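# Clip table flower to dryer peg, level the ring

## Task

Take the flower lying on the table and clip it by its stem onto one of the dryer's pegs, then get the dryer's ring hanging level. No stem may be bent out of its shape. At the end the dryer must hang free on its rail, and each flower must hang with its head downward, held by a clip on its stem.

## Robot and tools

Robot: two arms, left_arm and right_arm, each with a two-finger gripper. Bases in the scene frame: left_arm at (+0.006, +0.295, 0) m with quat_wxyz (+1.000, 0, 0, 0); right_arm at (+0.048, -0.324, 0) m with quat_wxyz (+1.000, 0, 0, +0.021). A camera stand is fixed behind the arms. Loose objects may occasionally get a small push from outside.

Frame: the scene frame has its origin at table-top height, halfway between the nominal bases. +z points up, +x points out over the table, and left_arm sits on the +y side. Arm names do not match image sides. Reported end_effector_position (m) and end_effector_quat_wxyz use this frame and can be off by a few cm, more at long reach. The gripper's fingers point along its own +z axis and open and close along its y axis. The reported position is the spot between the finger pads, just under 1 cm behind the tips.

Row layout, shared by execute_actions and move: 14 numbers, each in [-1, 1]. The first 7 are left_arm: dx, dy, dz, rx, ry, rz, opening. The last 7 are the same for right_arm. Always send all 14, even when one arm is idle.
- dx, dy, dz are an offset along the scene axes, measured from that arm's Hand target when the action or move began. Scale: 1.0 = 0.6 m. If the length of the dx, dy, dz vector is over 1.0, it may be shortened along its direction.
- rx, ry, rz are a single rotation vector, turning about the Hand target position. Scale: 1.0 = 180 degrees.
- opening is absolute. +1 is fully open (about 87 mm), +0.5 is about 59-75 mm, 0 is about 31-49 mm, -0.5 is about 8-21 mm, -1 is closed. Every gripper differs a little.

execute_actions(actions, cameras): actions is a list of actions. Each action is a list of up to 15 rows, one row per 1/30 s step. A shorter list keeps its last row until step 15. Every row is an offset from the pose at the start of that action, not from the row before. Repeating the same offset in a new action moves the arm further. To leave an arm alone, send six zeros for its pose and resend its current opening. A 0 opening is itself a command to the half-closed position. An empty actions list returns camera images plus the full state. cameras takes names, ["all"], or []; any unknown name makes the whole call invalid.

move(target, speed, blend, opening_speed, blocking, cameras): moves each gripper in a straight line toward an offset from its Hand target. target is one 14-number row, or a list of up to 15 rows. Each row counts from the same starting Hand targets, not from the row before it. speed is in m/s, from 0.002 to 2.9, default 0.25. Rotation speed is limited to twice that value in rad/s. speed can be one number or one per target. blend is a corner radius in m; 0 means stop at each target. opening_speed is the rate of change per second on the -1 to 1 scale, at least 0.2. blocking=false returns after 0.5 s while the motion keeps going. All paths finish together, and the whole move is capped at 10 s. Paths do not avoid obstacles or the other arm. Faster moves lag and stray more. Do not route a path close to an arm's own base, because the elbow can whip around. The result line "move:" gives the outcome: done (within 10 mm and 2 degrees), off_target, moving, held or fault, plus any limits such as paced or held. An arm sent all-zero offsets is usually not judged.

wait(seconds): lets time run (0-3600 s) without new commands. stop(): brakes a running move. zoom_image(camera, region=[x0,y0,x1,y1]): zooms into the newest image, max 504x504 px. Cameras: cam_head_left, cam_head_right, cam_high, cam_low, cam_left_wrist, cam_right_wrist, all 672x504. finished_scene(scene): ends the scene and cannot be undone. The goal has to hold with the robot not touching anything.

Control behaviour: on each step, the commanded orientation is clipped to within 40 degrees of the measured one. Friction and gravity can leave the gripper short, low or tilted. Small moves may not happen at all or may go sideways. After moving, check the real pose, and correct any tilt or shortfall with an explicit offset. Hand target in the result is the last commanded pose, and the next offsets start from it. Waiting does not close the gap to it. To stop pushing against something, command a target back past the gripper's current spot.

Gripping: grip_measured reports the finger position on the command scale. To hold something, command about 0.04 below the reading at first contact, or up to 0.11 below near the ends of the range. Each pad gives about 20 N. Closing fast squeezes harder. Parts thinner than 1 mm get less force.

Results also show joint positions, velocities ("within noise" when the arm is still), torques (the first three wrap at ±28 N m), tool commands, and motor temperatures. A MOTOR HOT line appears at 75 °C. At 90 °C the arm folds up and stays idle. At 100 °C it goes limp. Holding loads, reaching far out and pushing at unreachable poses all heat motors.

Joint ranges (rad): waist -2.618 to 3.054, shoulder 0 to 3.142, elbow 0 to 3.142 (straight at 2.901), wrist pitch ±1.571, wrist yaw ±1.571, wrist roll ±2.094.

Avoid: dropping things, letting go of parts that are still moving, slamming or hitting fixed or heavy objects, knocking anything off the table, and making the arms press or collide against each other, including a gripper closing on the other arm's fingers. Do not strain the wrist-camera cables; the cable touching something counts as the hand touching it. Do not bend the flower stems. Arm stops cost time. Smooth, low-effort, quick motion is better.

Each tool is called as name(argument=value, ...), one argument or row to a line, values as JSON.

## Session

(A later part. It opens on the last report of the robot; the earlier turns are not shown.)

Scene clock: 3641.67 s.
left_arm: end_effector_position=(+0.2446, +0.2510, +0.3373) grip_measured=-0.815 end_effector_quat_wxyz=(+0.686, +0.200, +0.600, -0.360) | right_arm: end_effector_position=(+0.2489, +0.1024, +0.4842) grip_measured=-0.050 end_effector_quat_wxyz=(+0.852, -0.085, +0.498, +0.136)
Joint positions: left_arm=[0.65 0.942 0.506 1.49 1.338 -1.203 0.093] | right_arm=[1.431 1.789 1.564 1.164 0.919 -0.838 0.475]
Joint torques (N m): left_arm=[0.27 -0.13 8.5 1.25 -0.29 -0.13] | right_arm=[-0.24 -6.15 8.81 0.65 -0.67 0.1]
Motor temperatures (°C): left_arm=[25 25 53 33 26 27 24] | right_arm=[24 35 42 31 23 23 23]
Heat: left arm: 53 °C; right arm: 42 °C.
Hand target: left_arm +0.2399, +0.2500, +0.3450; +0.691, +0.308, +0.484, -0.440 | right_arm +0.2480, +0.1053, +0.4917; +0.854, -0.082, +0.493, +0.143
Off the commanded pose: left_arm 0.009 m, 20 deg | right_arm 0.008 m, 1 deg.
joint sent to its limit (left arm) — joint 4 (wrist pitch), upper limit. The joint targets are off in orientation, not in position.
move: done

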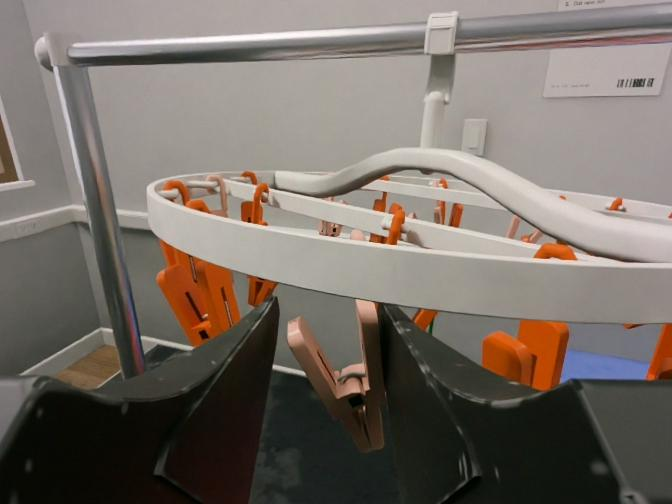

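move(
  target=[0,0,0,0,0,0,-0.92,0,0,-0.004,0,0,0,-0.5],
  speed=0.05,
  opening_speed=0.4,
  cameras=["cam_right_wrist"],
)

zoom_image(
  camera="cam_right_wrist",
  region=[240, 240, 420, 450],
)

Scene clock: 3650.90 s.
left_arm: end_effector_position=(+0.2446, +0.2510, +0.3373) grip_measured=-0.815 end_effector_quat_wxyz=(+0.686, +0.200, +0.600, -0.360) | right_arm: end_effector_position=(+0.2490, +0.1024, +0.4841) grip_measured=-0.286 end_effector_quat_wxyz=(+0.852, -0.085, +0.498, +0.135)
Joint positions: left_arm=[0.65 0.942 0.506 1.49 1.338 -1.203 0.093] | right_arm=[1.431 1.789 1.564 1.163 0.919 -0.838 0.357]
Joint velocities: left_arm=[within noise] | right_arm=[-0.051 0.002 0.017 -0.022 -0.037 -0.066 -0.012]
Joint torques (N m): left_arm=[0.38 -0.24 8.31 1.27 -0.29 -0.13] | right_arm=[-0.2 -6.15 8.01 0.78 -0.66 0.1]
Heat: left arm: 53 °C; right arm: 41 °C.
Hand target: left_arm +0.2399, +0.2500, +0.3450; +0.691, +0.308, +0.484, -0.440 | right_arm +0.2479, +0.1053, +0.4893; +0.854, -0.082, +0.493, +0.143
Off the commanded pose: left_arm 0.009 m, 20 deg | right_arm 0.006 m, 1 deg.
joint sent to its limit (left arm) — joint 4 (wrist pitch), upper limit. The joint targets are off in orientation, not in position.
move: done

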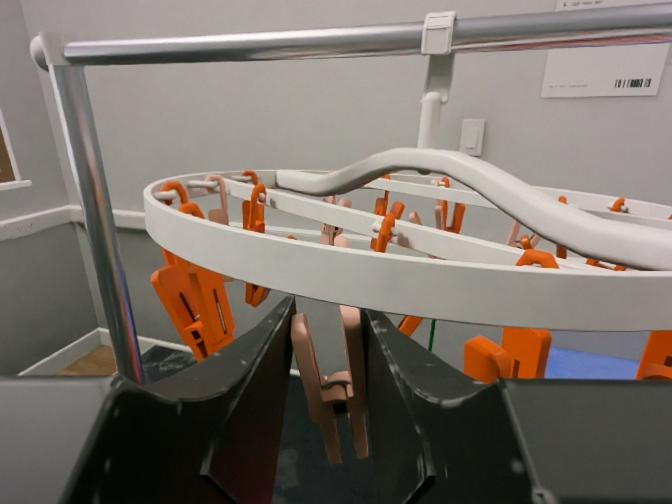

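Scaled by 2.400 from the camera's image (finer frame: 960x720).

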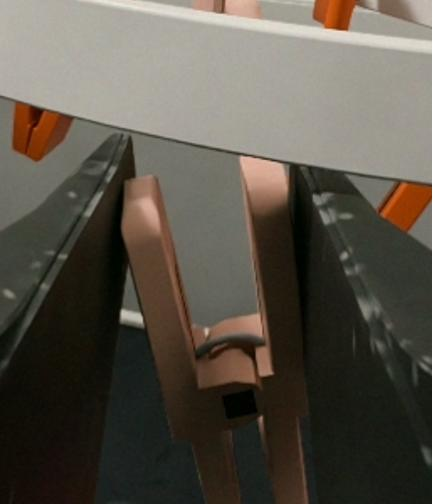

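zoom_image(
  camera="cam_right_wrist",
  region=[270, 340, 430, 500],
)

Scaled by 3.150 from the camera's image (finer frame: 960x720).

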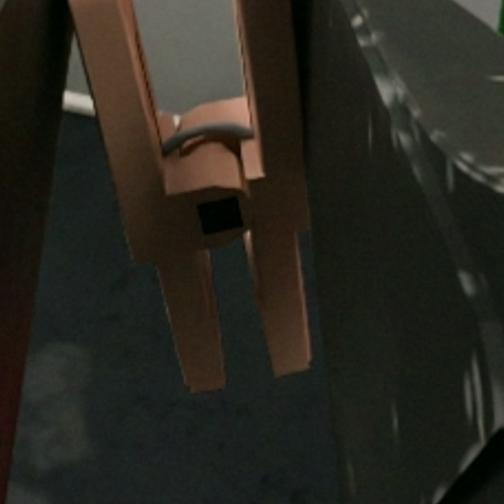

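execute_actions(
  actions=[],
  cameras=["cam_left_wrist","cam_head_left","cam_low"],
)

Scene clock: 3679.43 s.
left_arm: end_effector_position=(+0.2446, +0.2510, +0.3373) grip_measured=-0.815 end_effector_quat_wxyz=(+0.686, +0.200, +0.600, -0.360) | right_arm: end_effector_position=(+0.2490, +0.1024, +0.4841) grip_measured=-0.286 end_effector_quat_wxyz=(+0.852, -0.085, +0.498, +0.135)
Joint positions: left_arm=[0.65 0.942 0.506 1.49 1.338 -1.203 0.093] | right_arm=[1.431 1.789 1.564 1.163 0.919 -0.838 0.357]
Joint velocities: within noise
Joint torques (N m): left_arm=[0.25 0.03 8.57 1.26 -0.28 -0.13] | right_arm=[-0.2 -6.15 8.01 0.78 -0.66 0.1]
Motor temperatures (°C): left_arm=[25 25 53 33 26 27 24] | right_arm=[24 35 40 31 23 23 23]
Heat: left arm: 53 °C; right arm: 40 °C.
Hand target: left_arm +0.2399, +0.2500, +0.3450; +0.691, +0.308, +0.484, -0.440 | right_arm +0.2479, +0.1053, +0.4893; +0.854, -0.082, +0.493, +0.143
Tool commands: left_gripper/opening=-0.92 right_gripper/opening=-0.5
Off the commanded pose: left_arm 0.009 m, 20 deg | right_arm 0.006 m, 1 deg.
Images, in order (width x height): cam_head_left 672x504, cam_low 672x504, cam_left_wrist 672x504.

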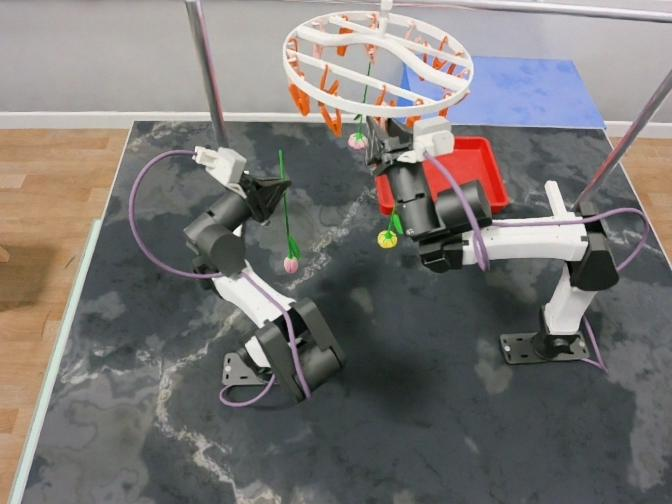

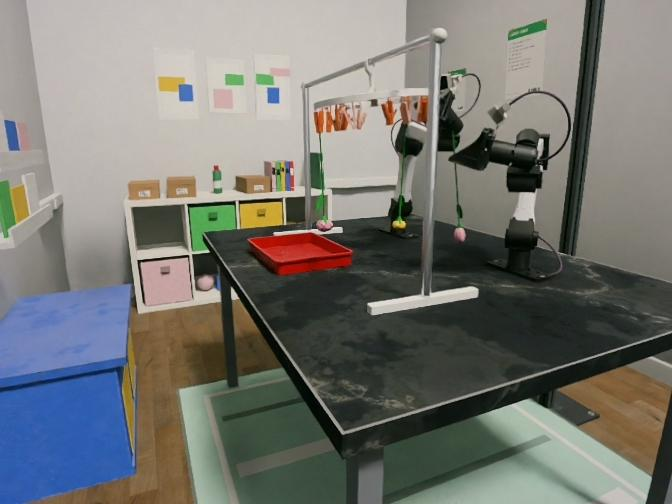

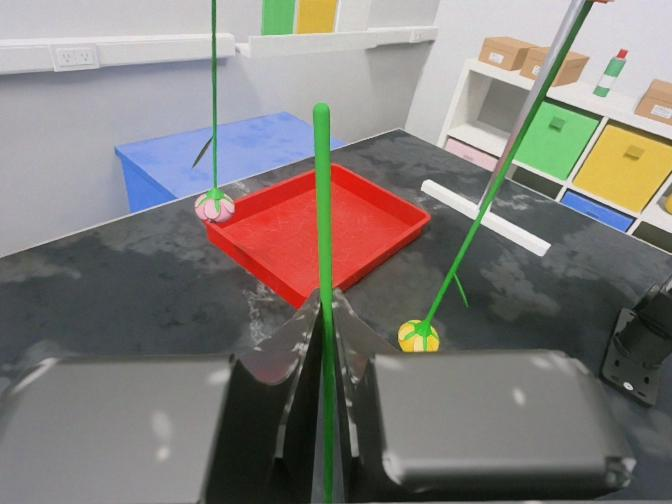

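move(
  target=[-0.0143,-0.2267,-0.0205,0.0272,0.0625,-0.07,-0.92,0,0,0,0,0,0,-0.5],
  speed=0.15,
  cameras=["cam_left_wrist","cam_right_wrist","cam_head_left","cam_low"],
)

Scene clock: 3738.33 s.
left_arm: end_effector_position=(+0.2289, +0.1150, +0.3224) grip_measured=-0.815 end_effector_quat_wxyz=(+0.562, +0.339, +0.540, -0.527) | right_arm: end_effector_position=(+0.2490, +0.1024, +0.4841) grip_measured=-0.286 end_effector_quat_wxyz=(+0.852, -0.085, +0.498, +0.135)
Joint positions: left_arm=[-0.022 0.995 0.567 1.033 1.236 -0.771 0.093] | right_arm=[1.431 1.789 1.564 1.163 0.919 -0.838 0.357]
Joint torques (N m): left_arm=[-0.64 -1.51 9.18 0.92 -0.46 0.14] | right_arm=[-0.2 -6.15 8.01 0.78 -0.66 0.1]
Heat: left arm: 53 °C; right arm: 39 °C.
Hand target: left_arm +0.2313, +0.1140, +0.3327; +0.574, +0.344, +0.531, -0.520 | right_arm +0.2479, +0.1053, +0.4893; +0.854, -0.082, +0.493, +0.143
Off the commanded pose: left_arm 0.011 m, 2 deg | right_arm 0.006 m, 1 deg.
move: off_target (left_arm)
Images, in order (width x height): cam_head_left 672x504, cam_low 672x504, cam_left_wrist 672x504, cam_right_wrist 672x504.

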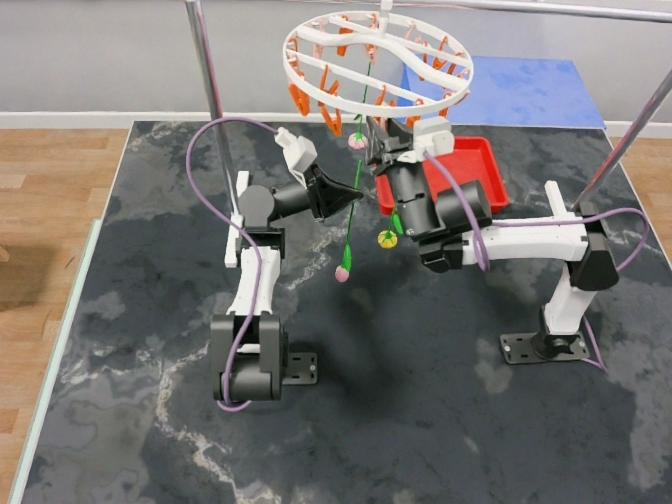

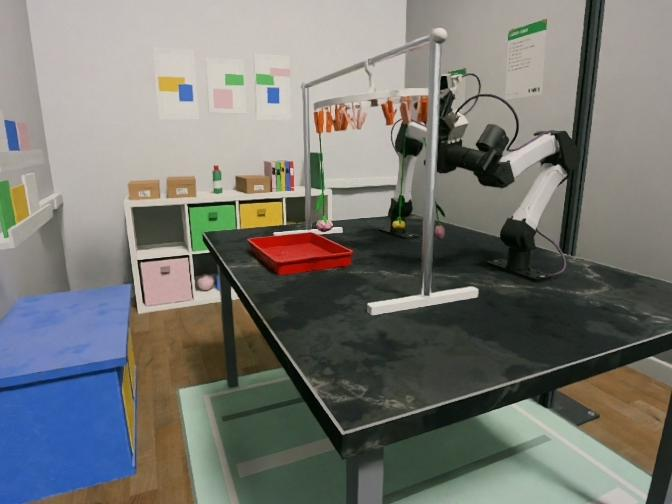

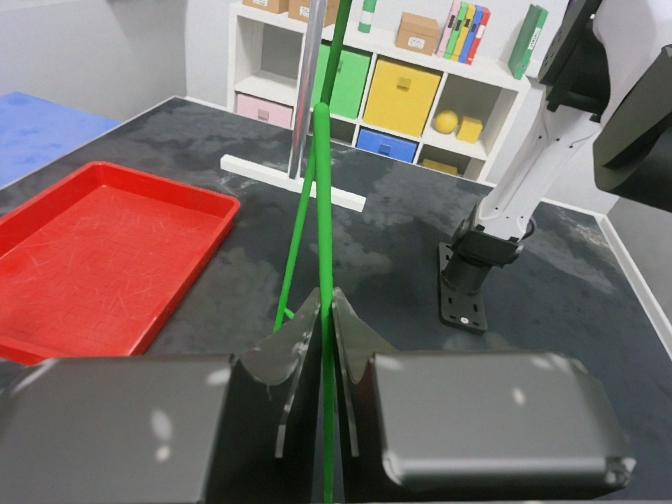

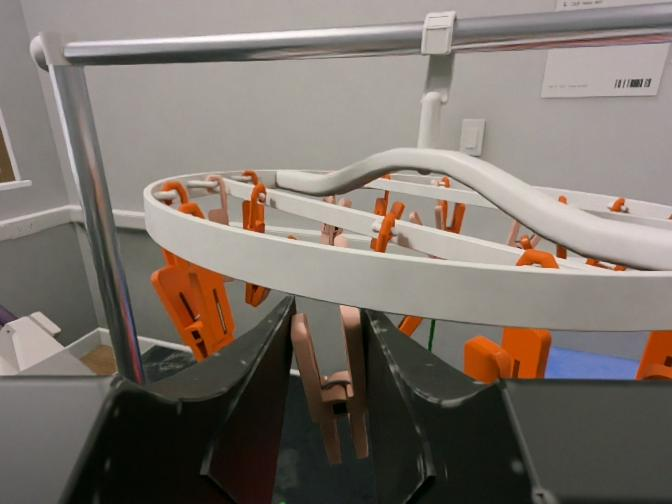

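execute_actions(
  actions=[],
  cameras=["cam_high","cam_head_right"],
)

zoom_image(
  camera="cam_high",
  region=[260, 160, 420, 280],
)

Scene clock: 3763.07 s.
left_arm: end_effector_position=(+0.2289, +0.1150, +0.3224) grip_measured=-0.815 end_effector_quat_wxyz=(+0.562, +0.339, +0.540, -0.527) | right_arm: end_effector_position=(+0.2490, +0.1024, +0.4841) grip_measured=-0.286 end_effector_quat_wxyz=(+0.852, -0.085, +0.498, +0.135)
Joint positions: left_arm=[-0.022 0.995 0.567 1.033 1.236 -0.771 0.093] | right_arm=[1.431 1.789 1.564 1.163 0.919 -0.838 0.357]
Joint velocities: within noise
Joint torques (N m): left_arm=[-0.51 -1.72 9.02 0.95 -0.47 0.16] | right_arm=[-0.2 -6.13 8.01 0.78 -0.66 0.1]
Motor temperatures (°C): left_arm=[25 25 53 31 26 27 24] | right_arm=[24 35 39 30 23 23 24]
Heat: left arm: 53 °C; right arm: 39 °C.
Hand target: left_arm +0.2313, +0.1140, +0.3327; +0.574, +0.344, +0.531, -0.520 | right_arm +0.2479, +0.1053, +0.4893; +0.854, -0.082, +0.493, +0.143
Tool commands: left_gripper/opening=-0.92 right_gripper/opening=-0.5
Off the commanded pose: left_arm 0.011 m, 2 deg | right_arm 0.006 m, 1 deg.
Images, in order (width x height): cam_head_right 672x504, cam_high 672x504.

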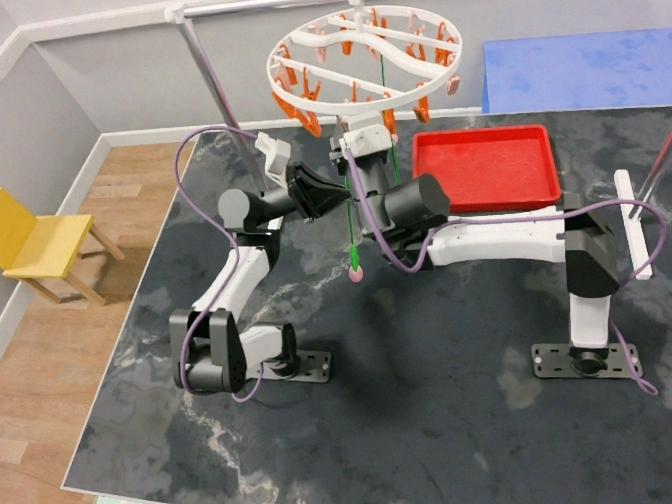

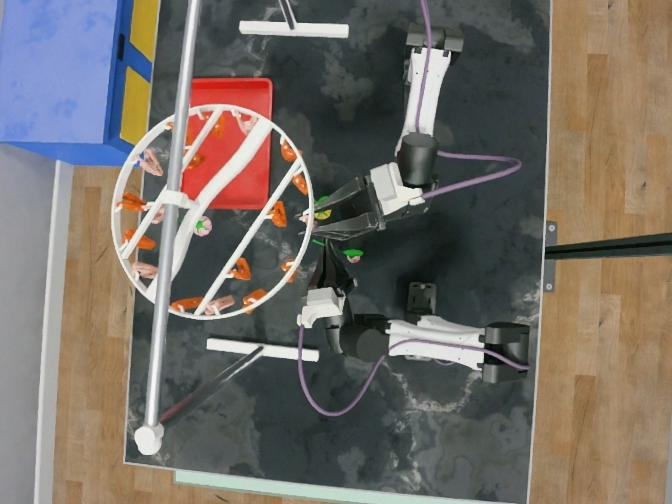

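Scaled by 3.150 from the camera's image (finer frame: 960x720).

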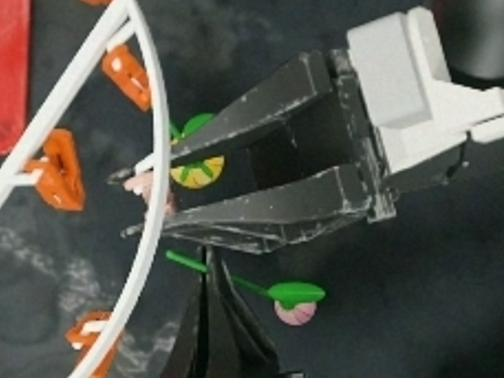

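zoom_image(
  camera="cam_high",
  region=[290, 200, 350, 245],
)

Scaled by 8.400 from the camera's image (finer frame: 960x720).

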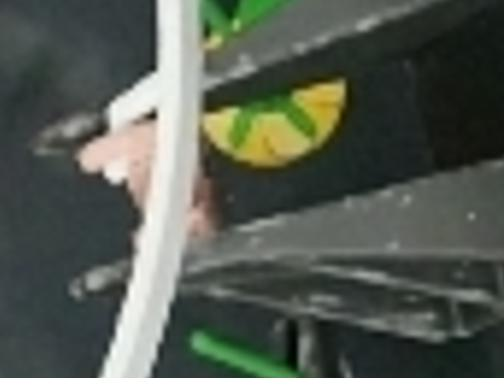

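move(
  target=[0.0217,-0.005,0.0067,-0.0256,-0.061,0,-0.92,0,0,0,0,0,0,-0.5],
  speed=0.1,
  cameras=["cam_left_wrist","cam_right_wrist","cam_high"],
)

zoom_image(
  camera="cam_high",
  region=[260, 160, 420, 280],
)

Scene clock: 3796.27 s.
left_arm: end_effector_position=(+0.2452, +0.1116, +0.3370) grip_measured=-0.815 end_effector_quat_wxyz=(+0.629, +0.369, +0.462, -0.504) | right_arm: end_effector_position=(+0.2490, +0.1024, +0.4841) grip_measured=-0.286 end_effector_quat_wxyz=(+0.852, -0.085, +0.498, +0.135)
Joint positions: left_arm=[-0.041 1.172 0.567 1.489 1.171 -0.844 0.093] | right_arm=[1.431 1.789 1.564 1.163 0.919 -0.838 0.357]
Joint torques (N m): left_arm=[-0.36 -1.72 5.04 1.2 -0.5 -0.12] | right_arm=[-0.2 -6.13 8.01 0.78 -0.66 0.1]
Heat: left arm: 53 °C; right arm: 40 °C.
Hand target: left_arm +0.2443, +0.1109, +0.3367; +0.636, +0.369, +0.452, -0.505 | right_arm +0.2479, +0.1053, +0.4893; +0.854, -0.082, +0.493, +0.143
Off the commanded pose: left_arm 0.001 m, 1 deg | right_arm 0.006 m, 1 deg.
move: done
Images, in order (width x height): cam_high 672x504, cam_left_wrist 672x504, cam_right_wrist 672x504.

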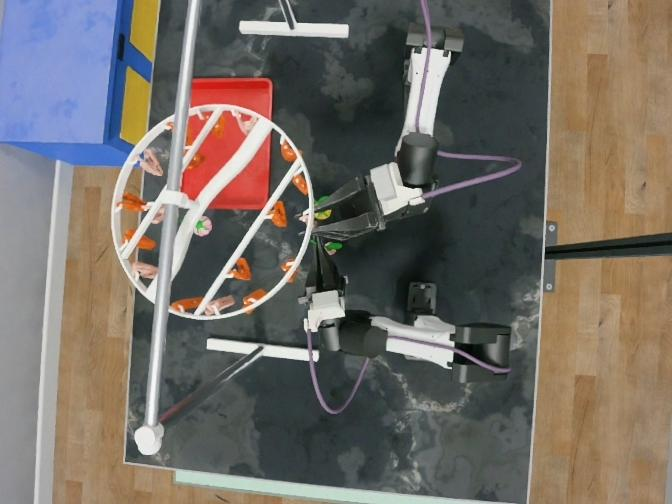

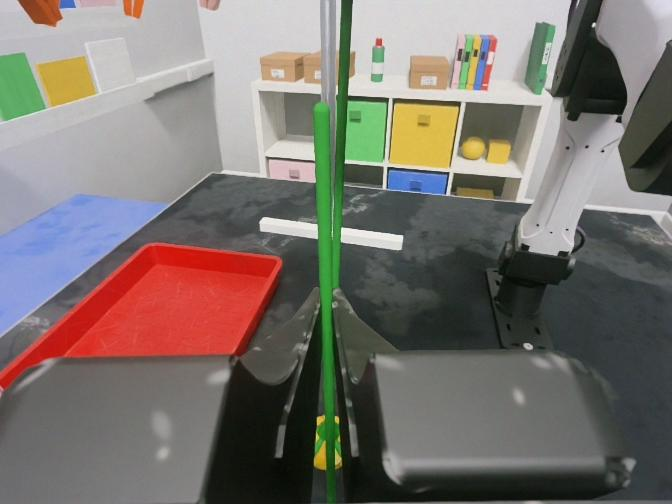

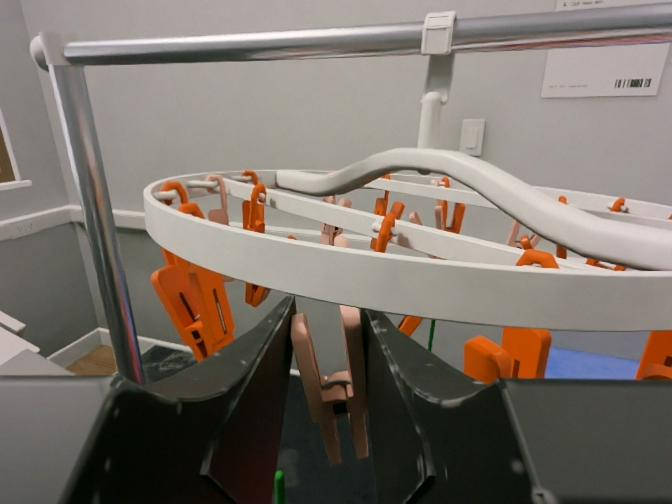

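Scaled by 3.150 from the camera's image (finer frame: 960x720).

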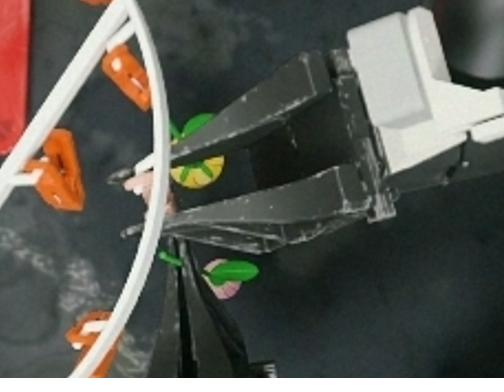

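move(
  target=[-0.01,-0.055,0,0,0,0,-0.92,0,0,0,0,0,0,-0.5],
  speed=0.06,
  cameras=["cam_left_wrist","cam_right_wrist"],
)

zoom_image(
  camera="cam_right_wrist",
  region=[270, 340, 430, 500],
)

Scene clock: 3811.77 s.
left_arm: end_effector_position=(+0.2399, +0.0780, +0.3340) grip_measured=-0.815 end_effector_quat_wxyz=(+0.627, +0.369, +0.457, -0.511) | right_arm: end_effector_position=(+0.2490, +0.1024, +0.4841) grip_measured=-0.286 end_effector_quat_wxyz=(+0.852, -0.085, +0.498, +0.135)
Joint positions: left_arm=[-0.207 1.115 0.562 1.232 1.056 -0.617 0.093] | right_arm=[1.431 1.789 1.564 1.163 0.919 -0.838 0.357]
Joint torques (N m): left_arm=[-0.75 -3.6 5.97 0.95 -0.46 0.15] | right_arm=[-0.2 -6.15 8.01 0.78 -0.66 0.1]
Heat: left arm: 51 °C; right arm: 40 °C.
Hand target: left_arm +0.2383, +0.0780, +0.3367; +0.636, +0.369, +0.452, -0.505 | right_arm +0.2479, +0.1053, +0.4893; +0.854, -0.082, +0.493, +0.143
Off the commanded pose: left_arm 0.003 m, 1 deg | right_arm 0.006 m, 1 deg.
move: done

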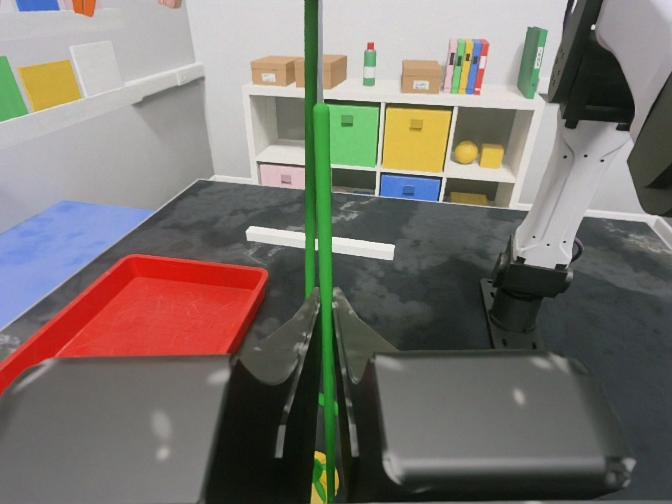

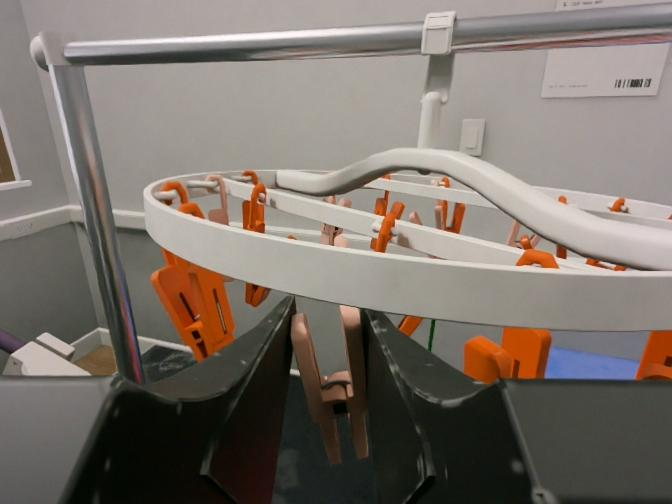

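Scaled by 3.150 from the camera's image (finer frame: 960x720).

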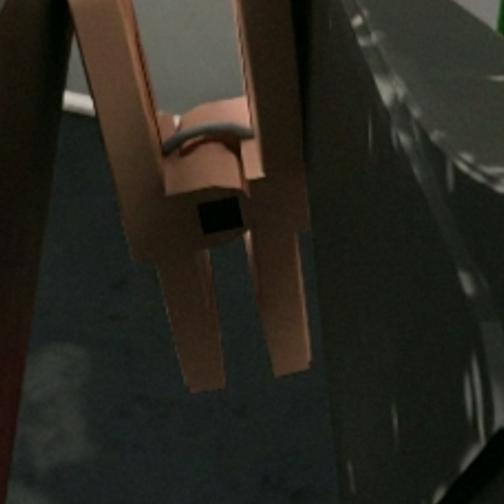

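move(
  target=[0.0,0.0,0.0217,0,0,0,-0.92,0,0,0,0,0,0,-0.5],
  speed=0.05,
  cameras=["cam_left_wrist","cam_right_wrist"],
)

zoom_image(
  camera="cam_right_wrist",
  region=[270, 340, 430, 500],
)

Scene clock: 3822.97 s.
left_arm: end_effector_position=(+0.2391, +0.0782, +0.3351) grip_measured=-0.815 end_effector_quat_wxyz=(+0.619, +0.363, +0.468, -0.515) | right_arm: end_effector_position=(+0.2490, +0.1024, +0.4841) grip_measured=-0.286 end_effector_quat_wxyz=(+0.852, -0.085, +0.498, +0.135)
Joint positions: left_arm=[-0.207 1.093 0.572 1.168 1.056 -0.616 0.093] | right_arm=[1.431 1.789 1.564 1.163 0.919 -0.838 0.357]
Joint torques (N m): left_arm=[-0.55 -3.29 9.06 1.01 -0.42 0.17] | right_arm=[-0.2 -6.15 8.01 0.78 -0.66 0.1]
Heat: left arm: 50 °C; right arm: 40 °C.
Hand target: left_arm +0.2384, +0.0780, +0.3497; +0.636, +0.369, +0.452, -0.505 | right_arm +0.2479, +0.1053, +0.4893; +0.854, -0.082, +0.493, +0.143
Off the commanded pose: left_arm 0.015 m, 3 deg | right_arm 0.006 m, 1 deg.
move: off_target (left_arm)

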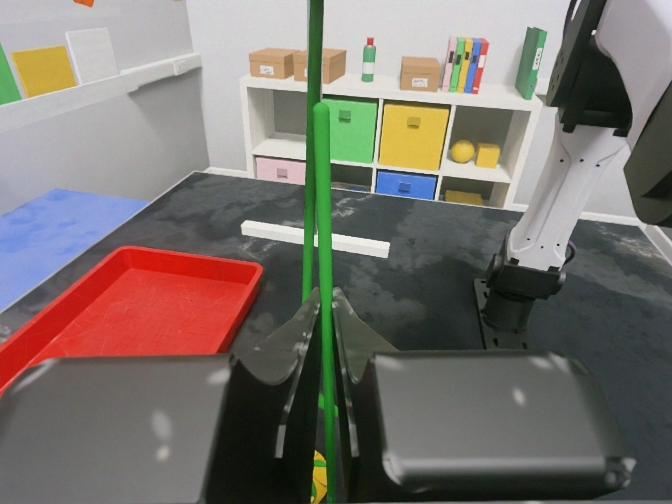

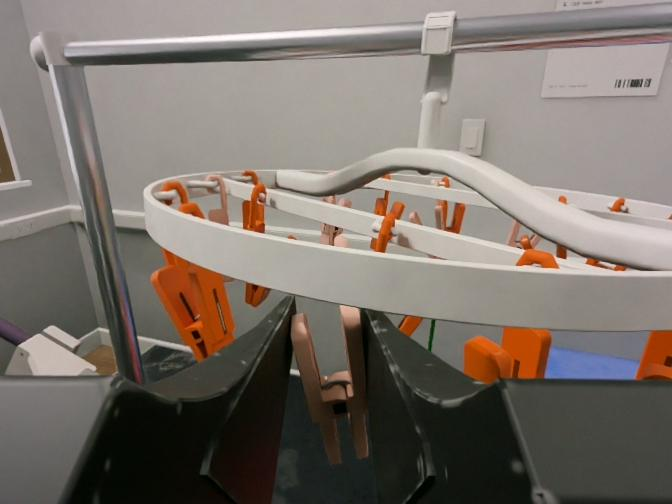

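Scaled by 3.150 from the camera's image (finer frame: 960x720).

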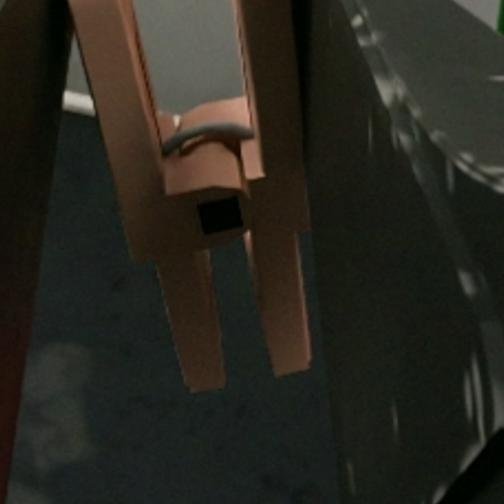

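move(
  target=[0.0,0.0,0.0117,0,0,0,-0.92,0,0,0,0,0,0,-0.5],
  speed=0.05,
  cameras=["cam_left_wrist","cam_right_wrist"],
)

zoom_image(
  camera="cam_right_wrist",
  region=[270, 344, 430, 504],
)

Scene clock: 3832.13 s.
left_arm: end_effector_position=(+0.2389, +0.0782, +0.3426) grip_measured=-0.815 end_effector_quat_wxyz=(+0.620, +0.364, +0.468, -0.515) | right_arm: end_effector_position=(+0.2490, +0.1024, +0.4841) grip_measured=-0.286 end_effector_quat_wxyz=(+0.852, -0.085, +0.498, +0.135)
Joint positions: left_arm=[-0.207 1.083 0.597 1.136 1.056 -0.616 0.093] | right_arm=[1.431 1.789 1.564 1.163 0.919 -0.838 0.357]
Joint torques (N m): left_arm=[-0.7 -3.23 9.01 0.97 -0.46 0.11] | right_arm=[-0.2 -6.15 7.99 0.78 -0.66 0.1]
Heat: left arm: 51 °C; right arm: 40 °C.
Hand target: left_arm +0.2383, +0.0780, +0.3567; +0.636, +0.369, +0.452, -0.505 | right_arm +0.2479, +0.1053, +0.4893; +0.854, -0.082, +0.493, +0.143
Off the commanded pose: left_arm 0.014 m, 3 deg | right_arm 0.006 m, 1 deg.
move: off_target (left_arm)

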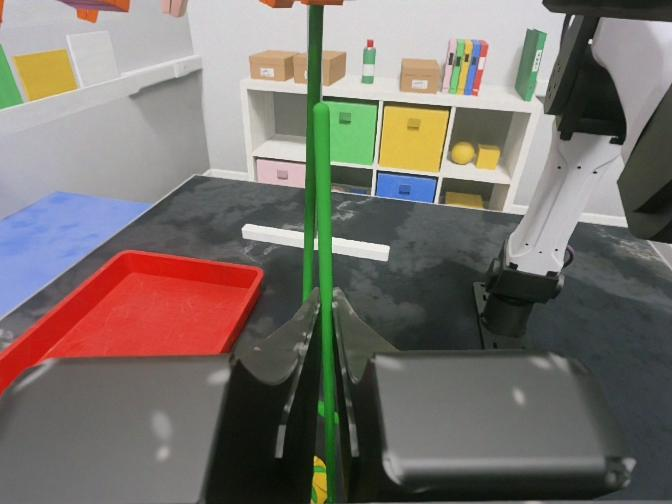

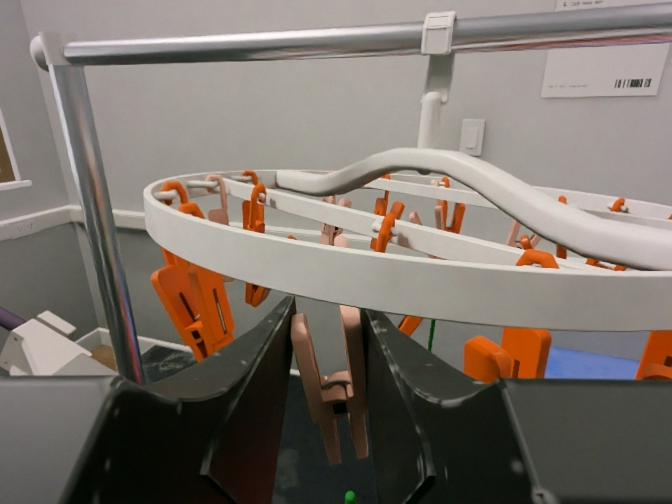

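Scaled by 3.150 from the camera's image (finer frame: 960x720).

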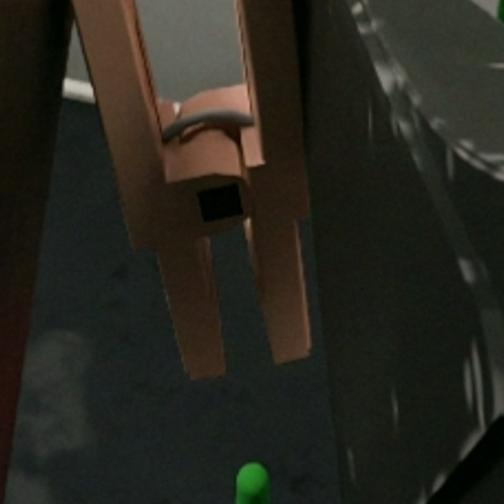

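move(
  target=[0.0,0.0,0.0150,0,0,0,-0.92,0,0,0,0,0,0,-0.5],
  speed=0.05,
  cameras=["cam_left_wrist","cam_right_wrist"],
)

zoom_image(
  camera="cam_right_wrist",
  region=[270, 344, 430, 504],
)

Scene clock: 3863.77 s.
left_arm: end_effector_position=(+0.2393, +0.0781, +0.3514) grip_measured=-0.815 end_effector_quat_wxyz=(+0.620, +0.364, +0.468, -0.515) | right_arm: end_effector_position=(+0.2490, +0.1024, +0.4841) grip_measured=-0.286 end_effector_quat_wxyz=(+0.852, -0.085, +0.498, +0.135)
Joint positions: left_arm=[-0.207 1.075 0.629 1.095 1.056 -0.616 0.093] | right_arm=[1.431 1.789 1.564 1.163 0.919 -0.838 0.357]
Joint torques (N m): left_arm=[-0.7 -3.32 9.37 0.97 -0.43 0.12] | right_arm=[-0.2 -6.13 8.01 0.78 -0.66 0.1]
Heat: left arm: 54 °C; right arm: 40 °C.
Hand target: left_arm +0.2383, +0.0780, +0.3657; +0.636, +0.369, +0.452, -0.505 | right_arm +0.2479, +0.1053, +0.4893; +0.854, -0.082, +0.493, +0.143
Off the commanded pose: left_arm 0.014 m, 3 deg | right_arm 0.006 m, 1 deg.
move: off_target (left_arm)

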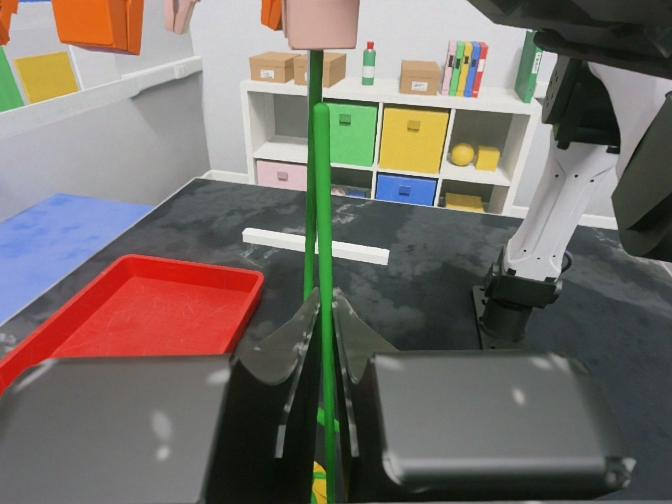

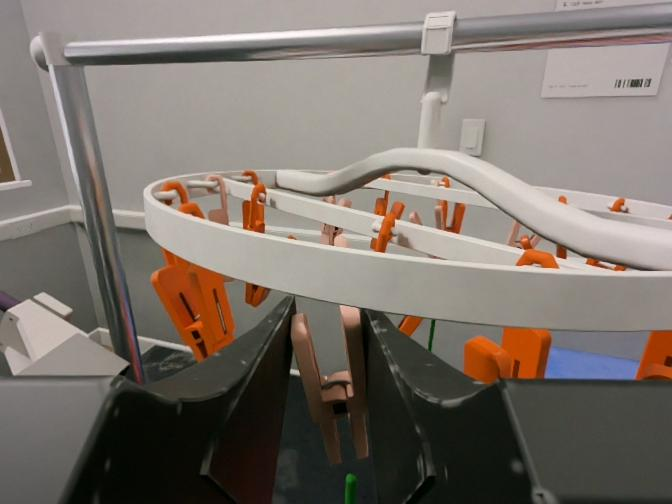

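Scaled by 3.150 from the camera's image (finer frame: 960x720).

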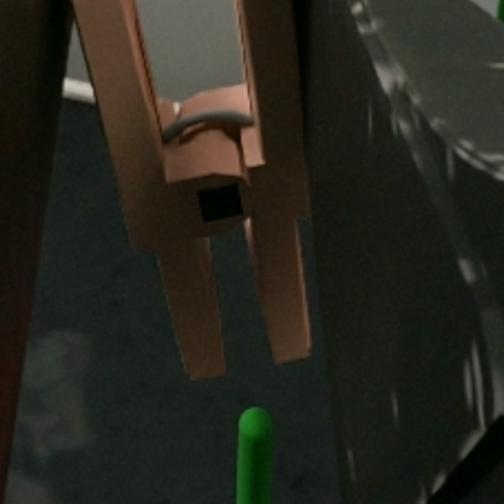

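move(
  target=[0.0,0.0,0.0200,0,0,0,-0.92,0,0,0,0,0,0,-0.5],
  speed=0.04,
  cameras=["cam_left_wrist","cam_right_wrist"],
)

zoom_image(
  camera="cam_right_wrist",
  region=[270, 344, 430, 504],
)

Scene clock: 3894.63 s.
left_arm: end_effector_position=(+0.2398, +0.0781, +0.3633) grip_measured=-0.815 end_effector_quat_wxyz=(+0.620, +0.364, +0.468, -0.515) | right_arm: end_effector_position=(+0.2490, +0.1024, +0.4841) grip_measured=-0.286 end_effector_quat_wxyz=(+0.852, -0.085, +0.498, +0.135)
Joint positions: left_arm=[-0.207 1.067 0.673 1.043 1.055 -0.616 0.093] | right_arm=[1.431 1.789 1.564 1.163 0.919 -0.838 0.357]
Joint torques (N m): left_arm=[-0.61 -3.19 9.25 0.98 -0.48 0.07] | right_arm=[-0.2 -6.15 7.99 0.78 -0.66 0.1]
Motor temperatures (°C): left_arm=[25 26 55 31 26 27 24] | right_arm=[24 35 40 29 23 23 24]
Heat: left arm: 55 °C; right arm: 40 °C.
Hand target: left_arm +0.2384, +0.0780, +0.3778; +0.636, +0.369, +0.452, -0.505 | right_arm +0.2479, +0.1053, +0.4893; +0.854, -0.082, +0.493, +0.143
Off the commanded pose: left_arm 0.014 m, 3 deg | right_arm 0.006 m, 1 deg.
move: off_target (left_arm)

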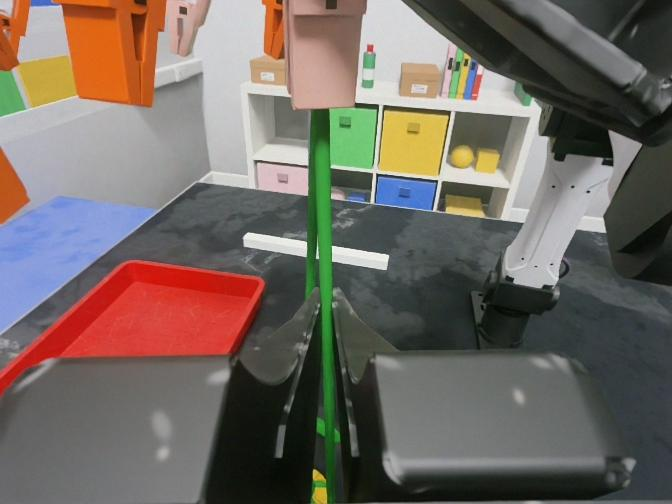

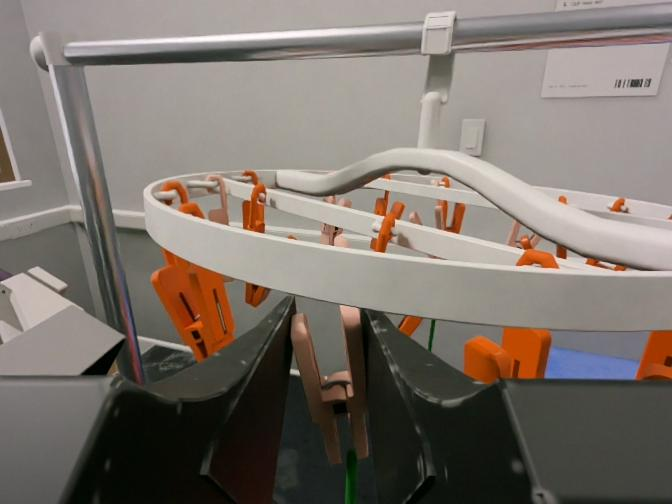

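Scaled by 3.150 from the camera's image (finer frame: 960x720).

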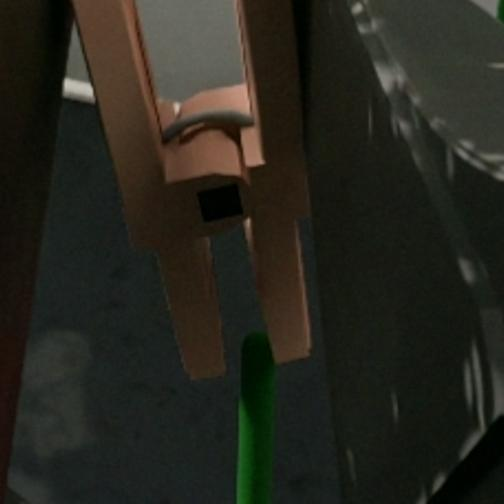

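move(
  target=[0.0,0.0067,0.0,0,0,0,-0.92,0,0,0,0,0,0,-0.5],
  speed=0.04,
  cameras=["cam_left_wrist","cam_right_wrist"],
)

zoom_image(
  camera="cam_right_wrist",
  region=[270, 344, 430, 504],
)

Scene clock: 3907.20 s.
left_arm: end_effector_position=(+0.2407, +0.0795, +0.3642) grip_measured=-0.815 end_effector_quat_wxyz=(+0.623, +0.364, +0.466, -0.512) | right_arm: end_effector_position=(+0.2490, +0.1024, +0.4841) grip_measured=-0.286 end_effector_quat_wxyz=(+0.852, -0.085, +0.498, +0.135)
Joint positions: left_arm=[-0.201 1.067 0.673 1.05 1.055 -0.616 0.093] | right_arm=[1.431 1.789 1.564 1.163 0.919 -0.838 0.357]
Joint torques (N m): left_arm=[0.17 -2.95 8.98 1.1 -0.28 -0.09] | right_arm=[-0.2 -6.15 8.01 0.78 -0.66 0.1]
Heat: left arm: 53 °C; right arm: 40 °C.
Hand target: left_arm +0.2383, +0.0819, +0.3778; +0.636, +0.369, +0.452, -0.505 | right_arm +0.2479, +0.1053, +0.4893; +0.854, -0.082, +0.493, +0.143
Off the commanded pose: left_arm 0.014 m, 2 deg | right_arm 0.006 m, 1 deg.
move: off_target (left_arm)

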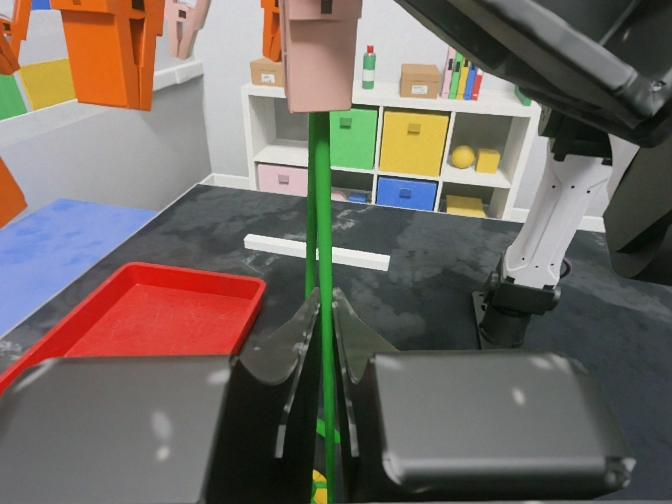

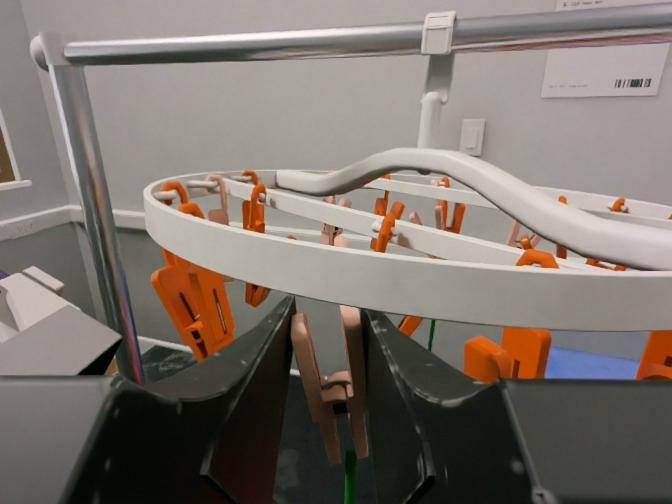

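Scaled by 3.150 from the camera's image (finer frame: 960x720).

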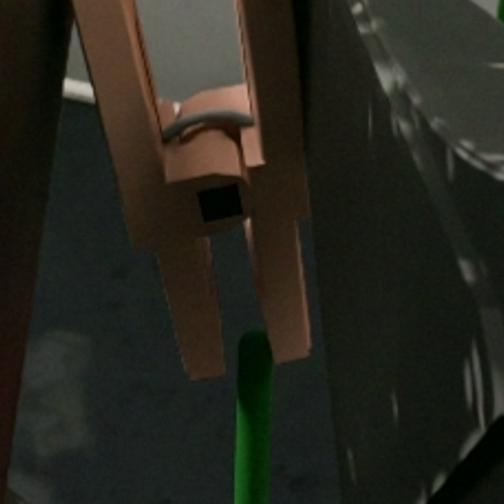

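move(
  target=[-0.003,0.0058,-0.002,0,0,0,-0.92,0,0,0,0,0,0,-0.5],
  speed=0.04,
  cameras=["cam_right_wrist"],
)

zoom_image(
  camera="cam_right_wrist",
  region=[270, 344, 430, 504],
)

Scene clock: 3911.60 s.
left_arm: end_effector_position=(+0.2422, +0.0832, +0.3668) grip_measured=-0.815 end_effector_quat_wxyz=(+0.628, +0.360, +0.465, -0.510) | right_arm: end_effector_position=(+0.2490, +0.1024, +0.4841) grip_measured=-0.286 end_effector_quat_wxyz=(+0.852, -0.085, +0.498, +0.135)
Joint positions: left_arm=[-0.185 1.067 0.673 1.07 1.055 -0.632 0.093] | right_arm=[1.431 1.789 1.564 1.163 0.919 -0.838 0.357]
Joint torques (N m): left_arm=[0.25 -3.44 7.8 1.11 -0.23 -0.12] | right_arm=[-0.2 -6.13 8.01 0.78 -0.66 0.1]
Heat: left arm: 53 °C; right arm: 40 °C.
Hand target: left_arm +0.2365, +0.0854, +0.3766; +0.636, +0.369, +0.452, -0.505 | right_arm +0.2479, +0.1053, +0.4893; +0.854, -0.082, +0.493, +0.143
Off the commanded pose: left_arm 0.012 m, 2 deg | right_arm 0.006 m, 1 deg.
move: off_target (left_arm)

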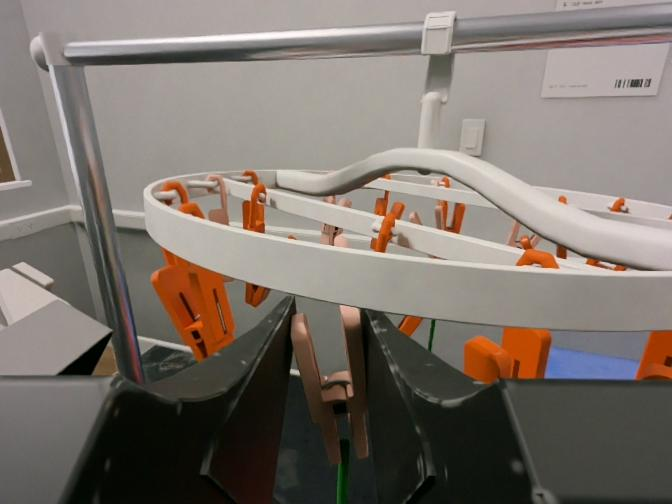

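Scaled by 3.150 from the camera's image (finer frame: 960x720).

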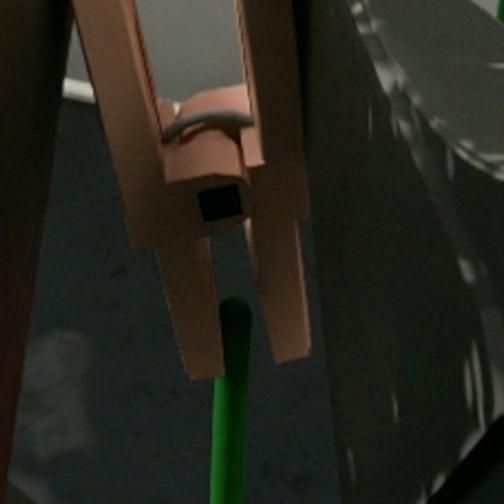

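move(
  target=[0.0,0.0,0.0150,0,0,0,-0.92,0,0,0,0,0,0,-0.5],
  speed=0.03,
  cameras=["cam_right_wrist","cam_left_wrist"],
)

zoom_image(
  camera="cam_right_wrist",
  region=[270, 344, 430, 504],
)

Scene clock: 3919.70 s.
left_arm: end_effector_position=(+0.2411, +0.0834, +0.3729) grip_measured=-0.815 end_effector_quat_wxyz=(+0.629, +0.360, +0.464, -0.510) | right_arm: end_effector_position=(+0.2490, +0.1025, +0.4842) grip_measured=-0.286 end_effector_quat_wxyz=(+0.852, -0.086, +0.498, +0.135)
Joint positions: left_arm=[-0.185 1.06 0.691 1.051 1.055 -0.635 0.093] | right_arm=[1.431 1.789 1.564 1.163 0.918 -0.838 0.357]
Joint torques (N m): left_arm=[0.31 -3.21 9.39 0.95 -0.16 -0.12] | right_arm=[-0.2 -6.15 8.01 0.78 -0.65 0.1]
Heat: left arm: 53 °C; right arm: 40 °C.
Hand target: left_arm +0.2365, +0.0854, +0.3856; +0.636, +0.369, +0.452, -0.505 | right_arm +0.2479, +0.1053, +0.4894; +0.854, -0.082, +0.493, +0.143
Off the commanded pose: left_arm 0.014 m, 2 deg | right_arm 0.006 m, 1 deg.
move: off_target (left_arm)
Images, in order (width x height): cam_left_wrist 672x504, cam_right_wrist 672x504.

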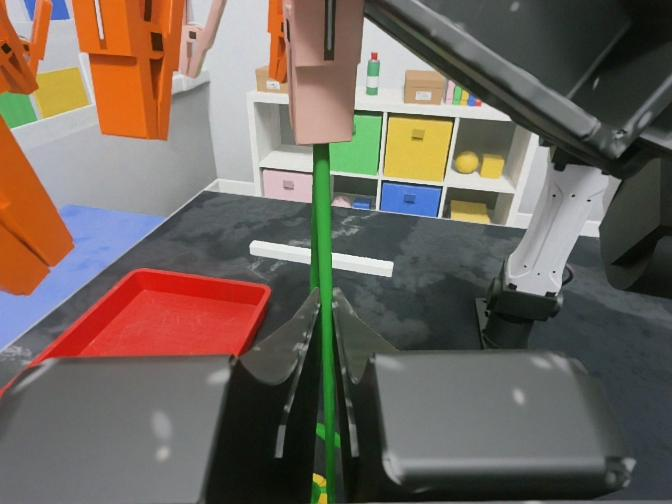

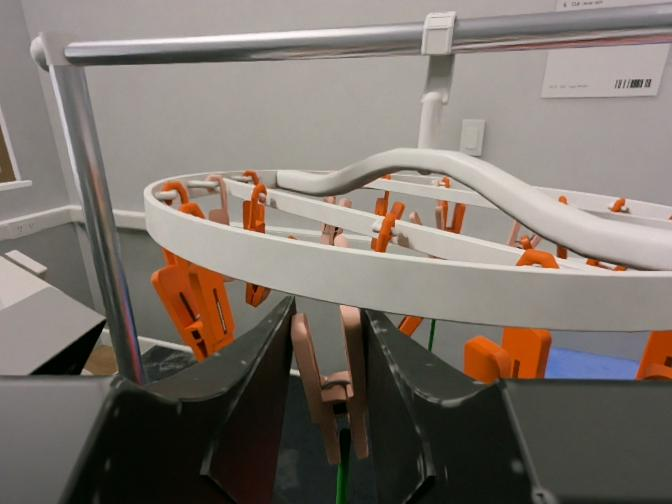

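Scaled by 3.150 from the camera's image (finer frame: 960x720).

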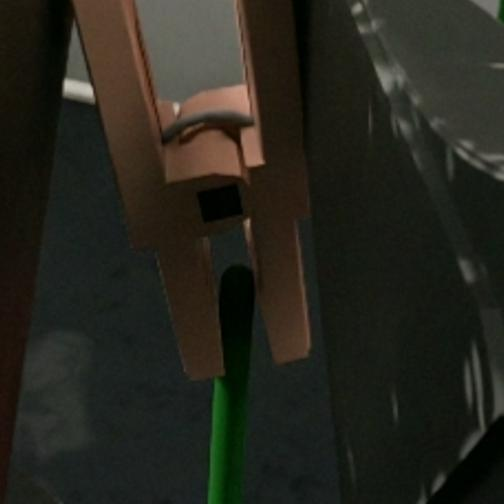

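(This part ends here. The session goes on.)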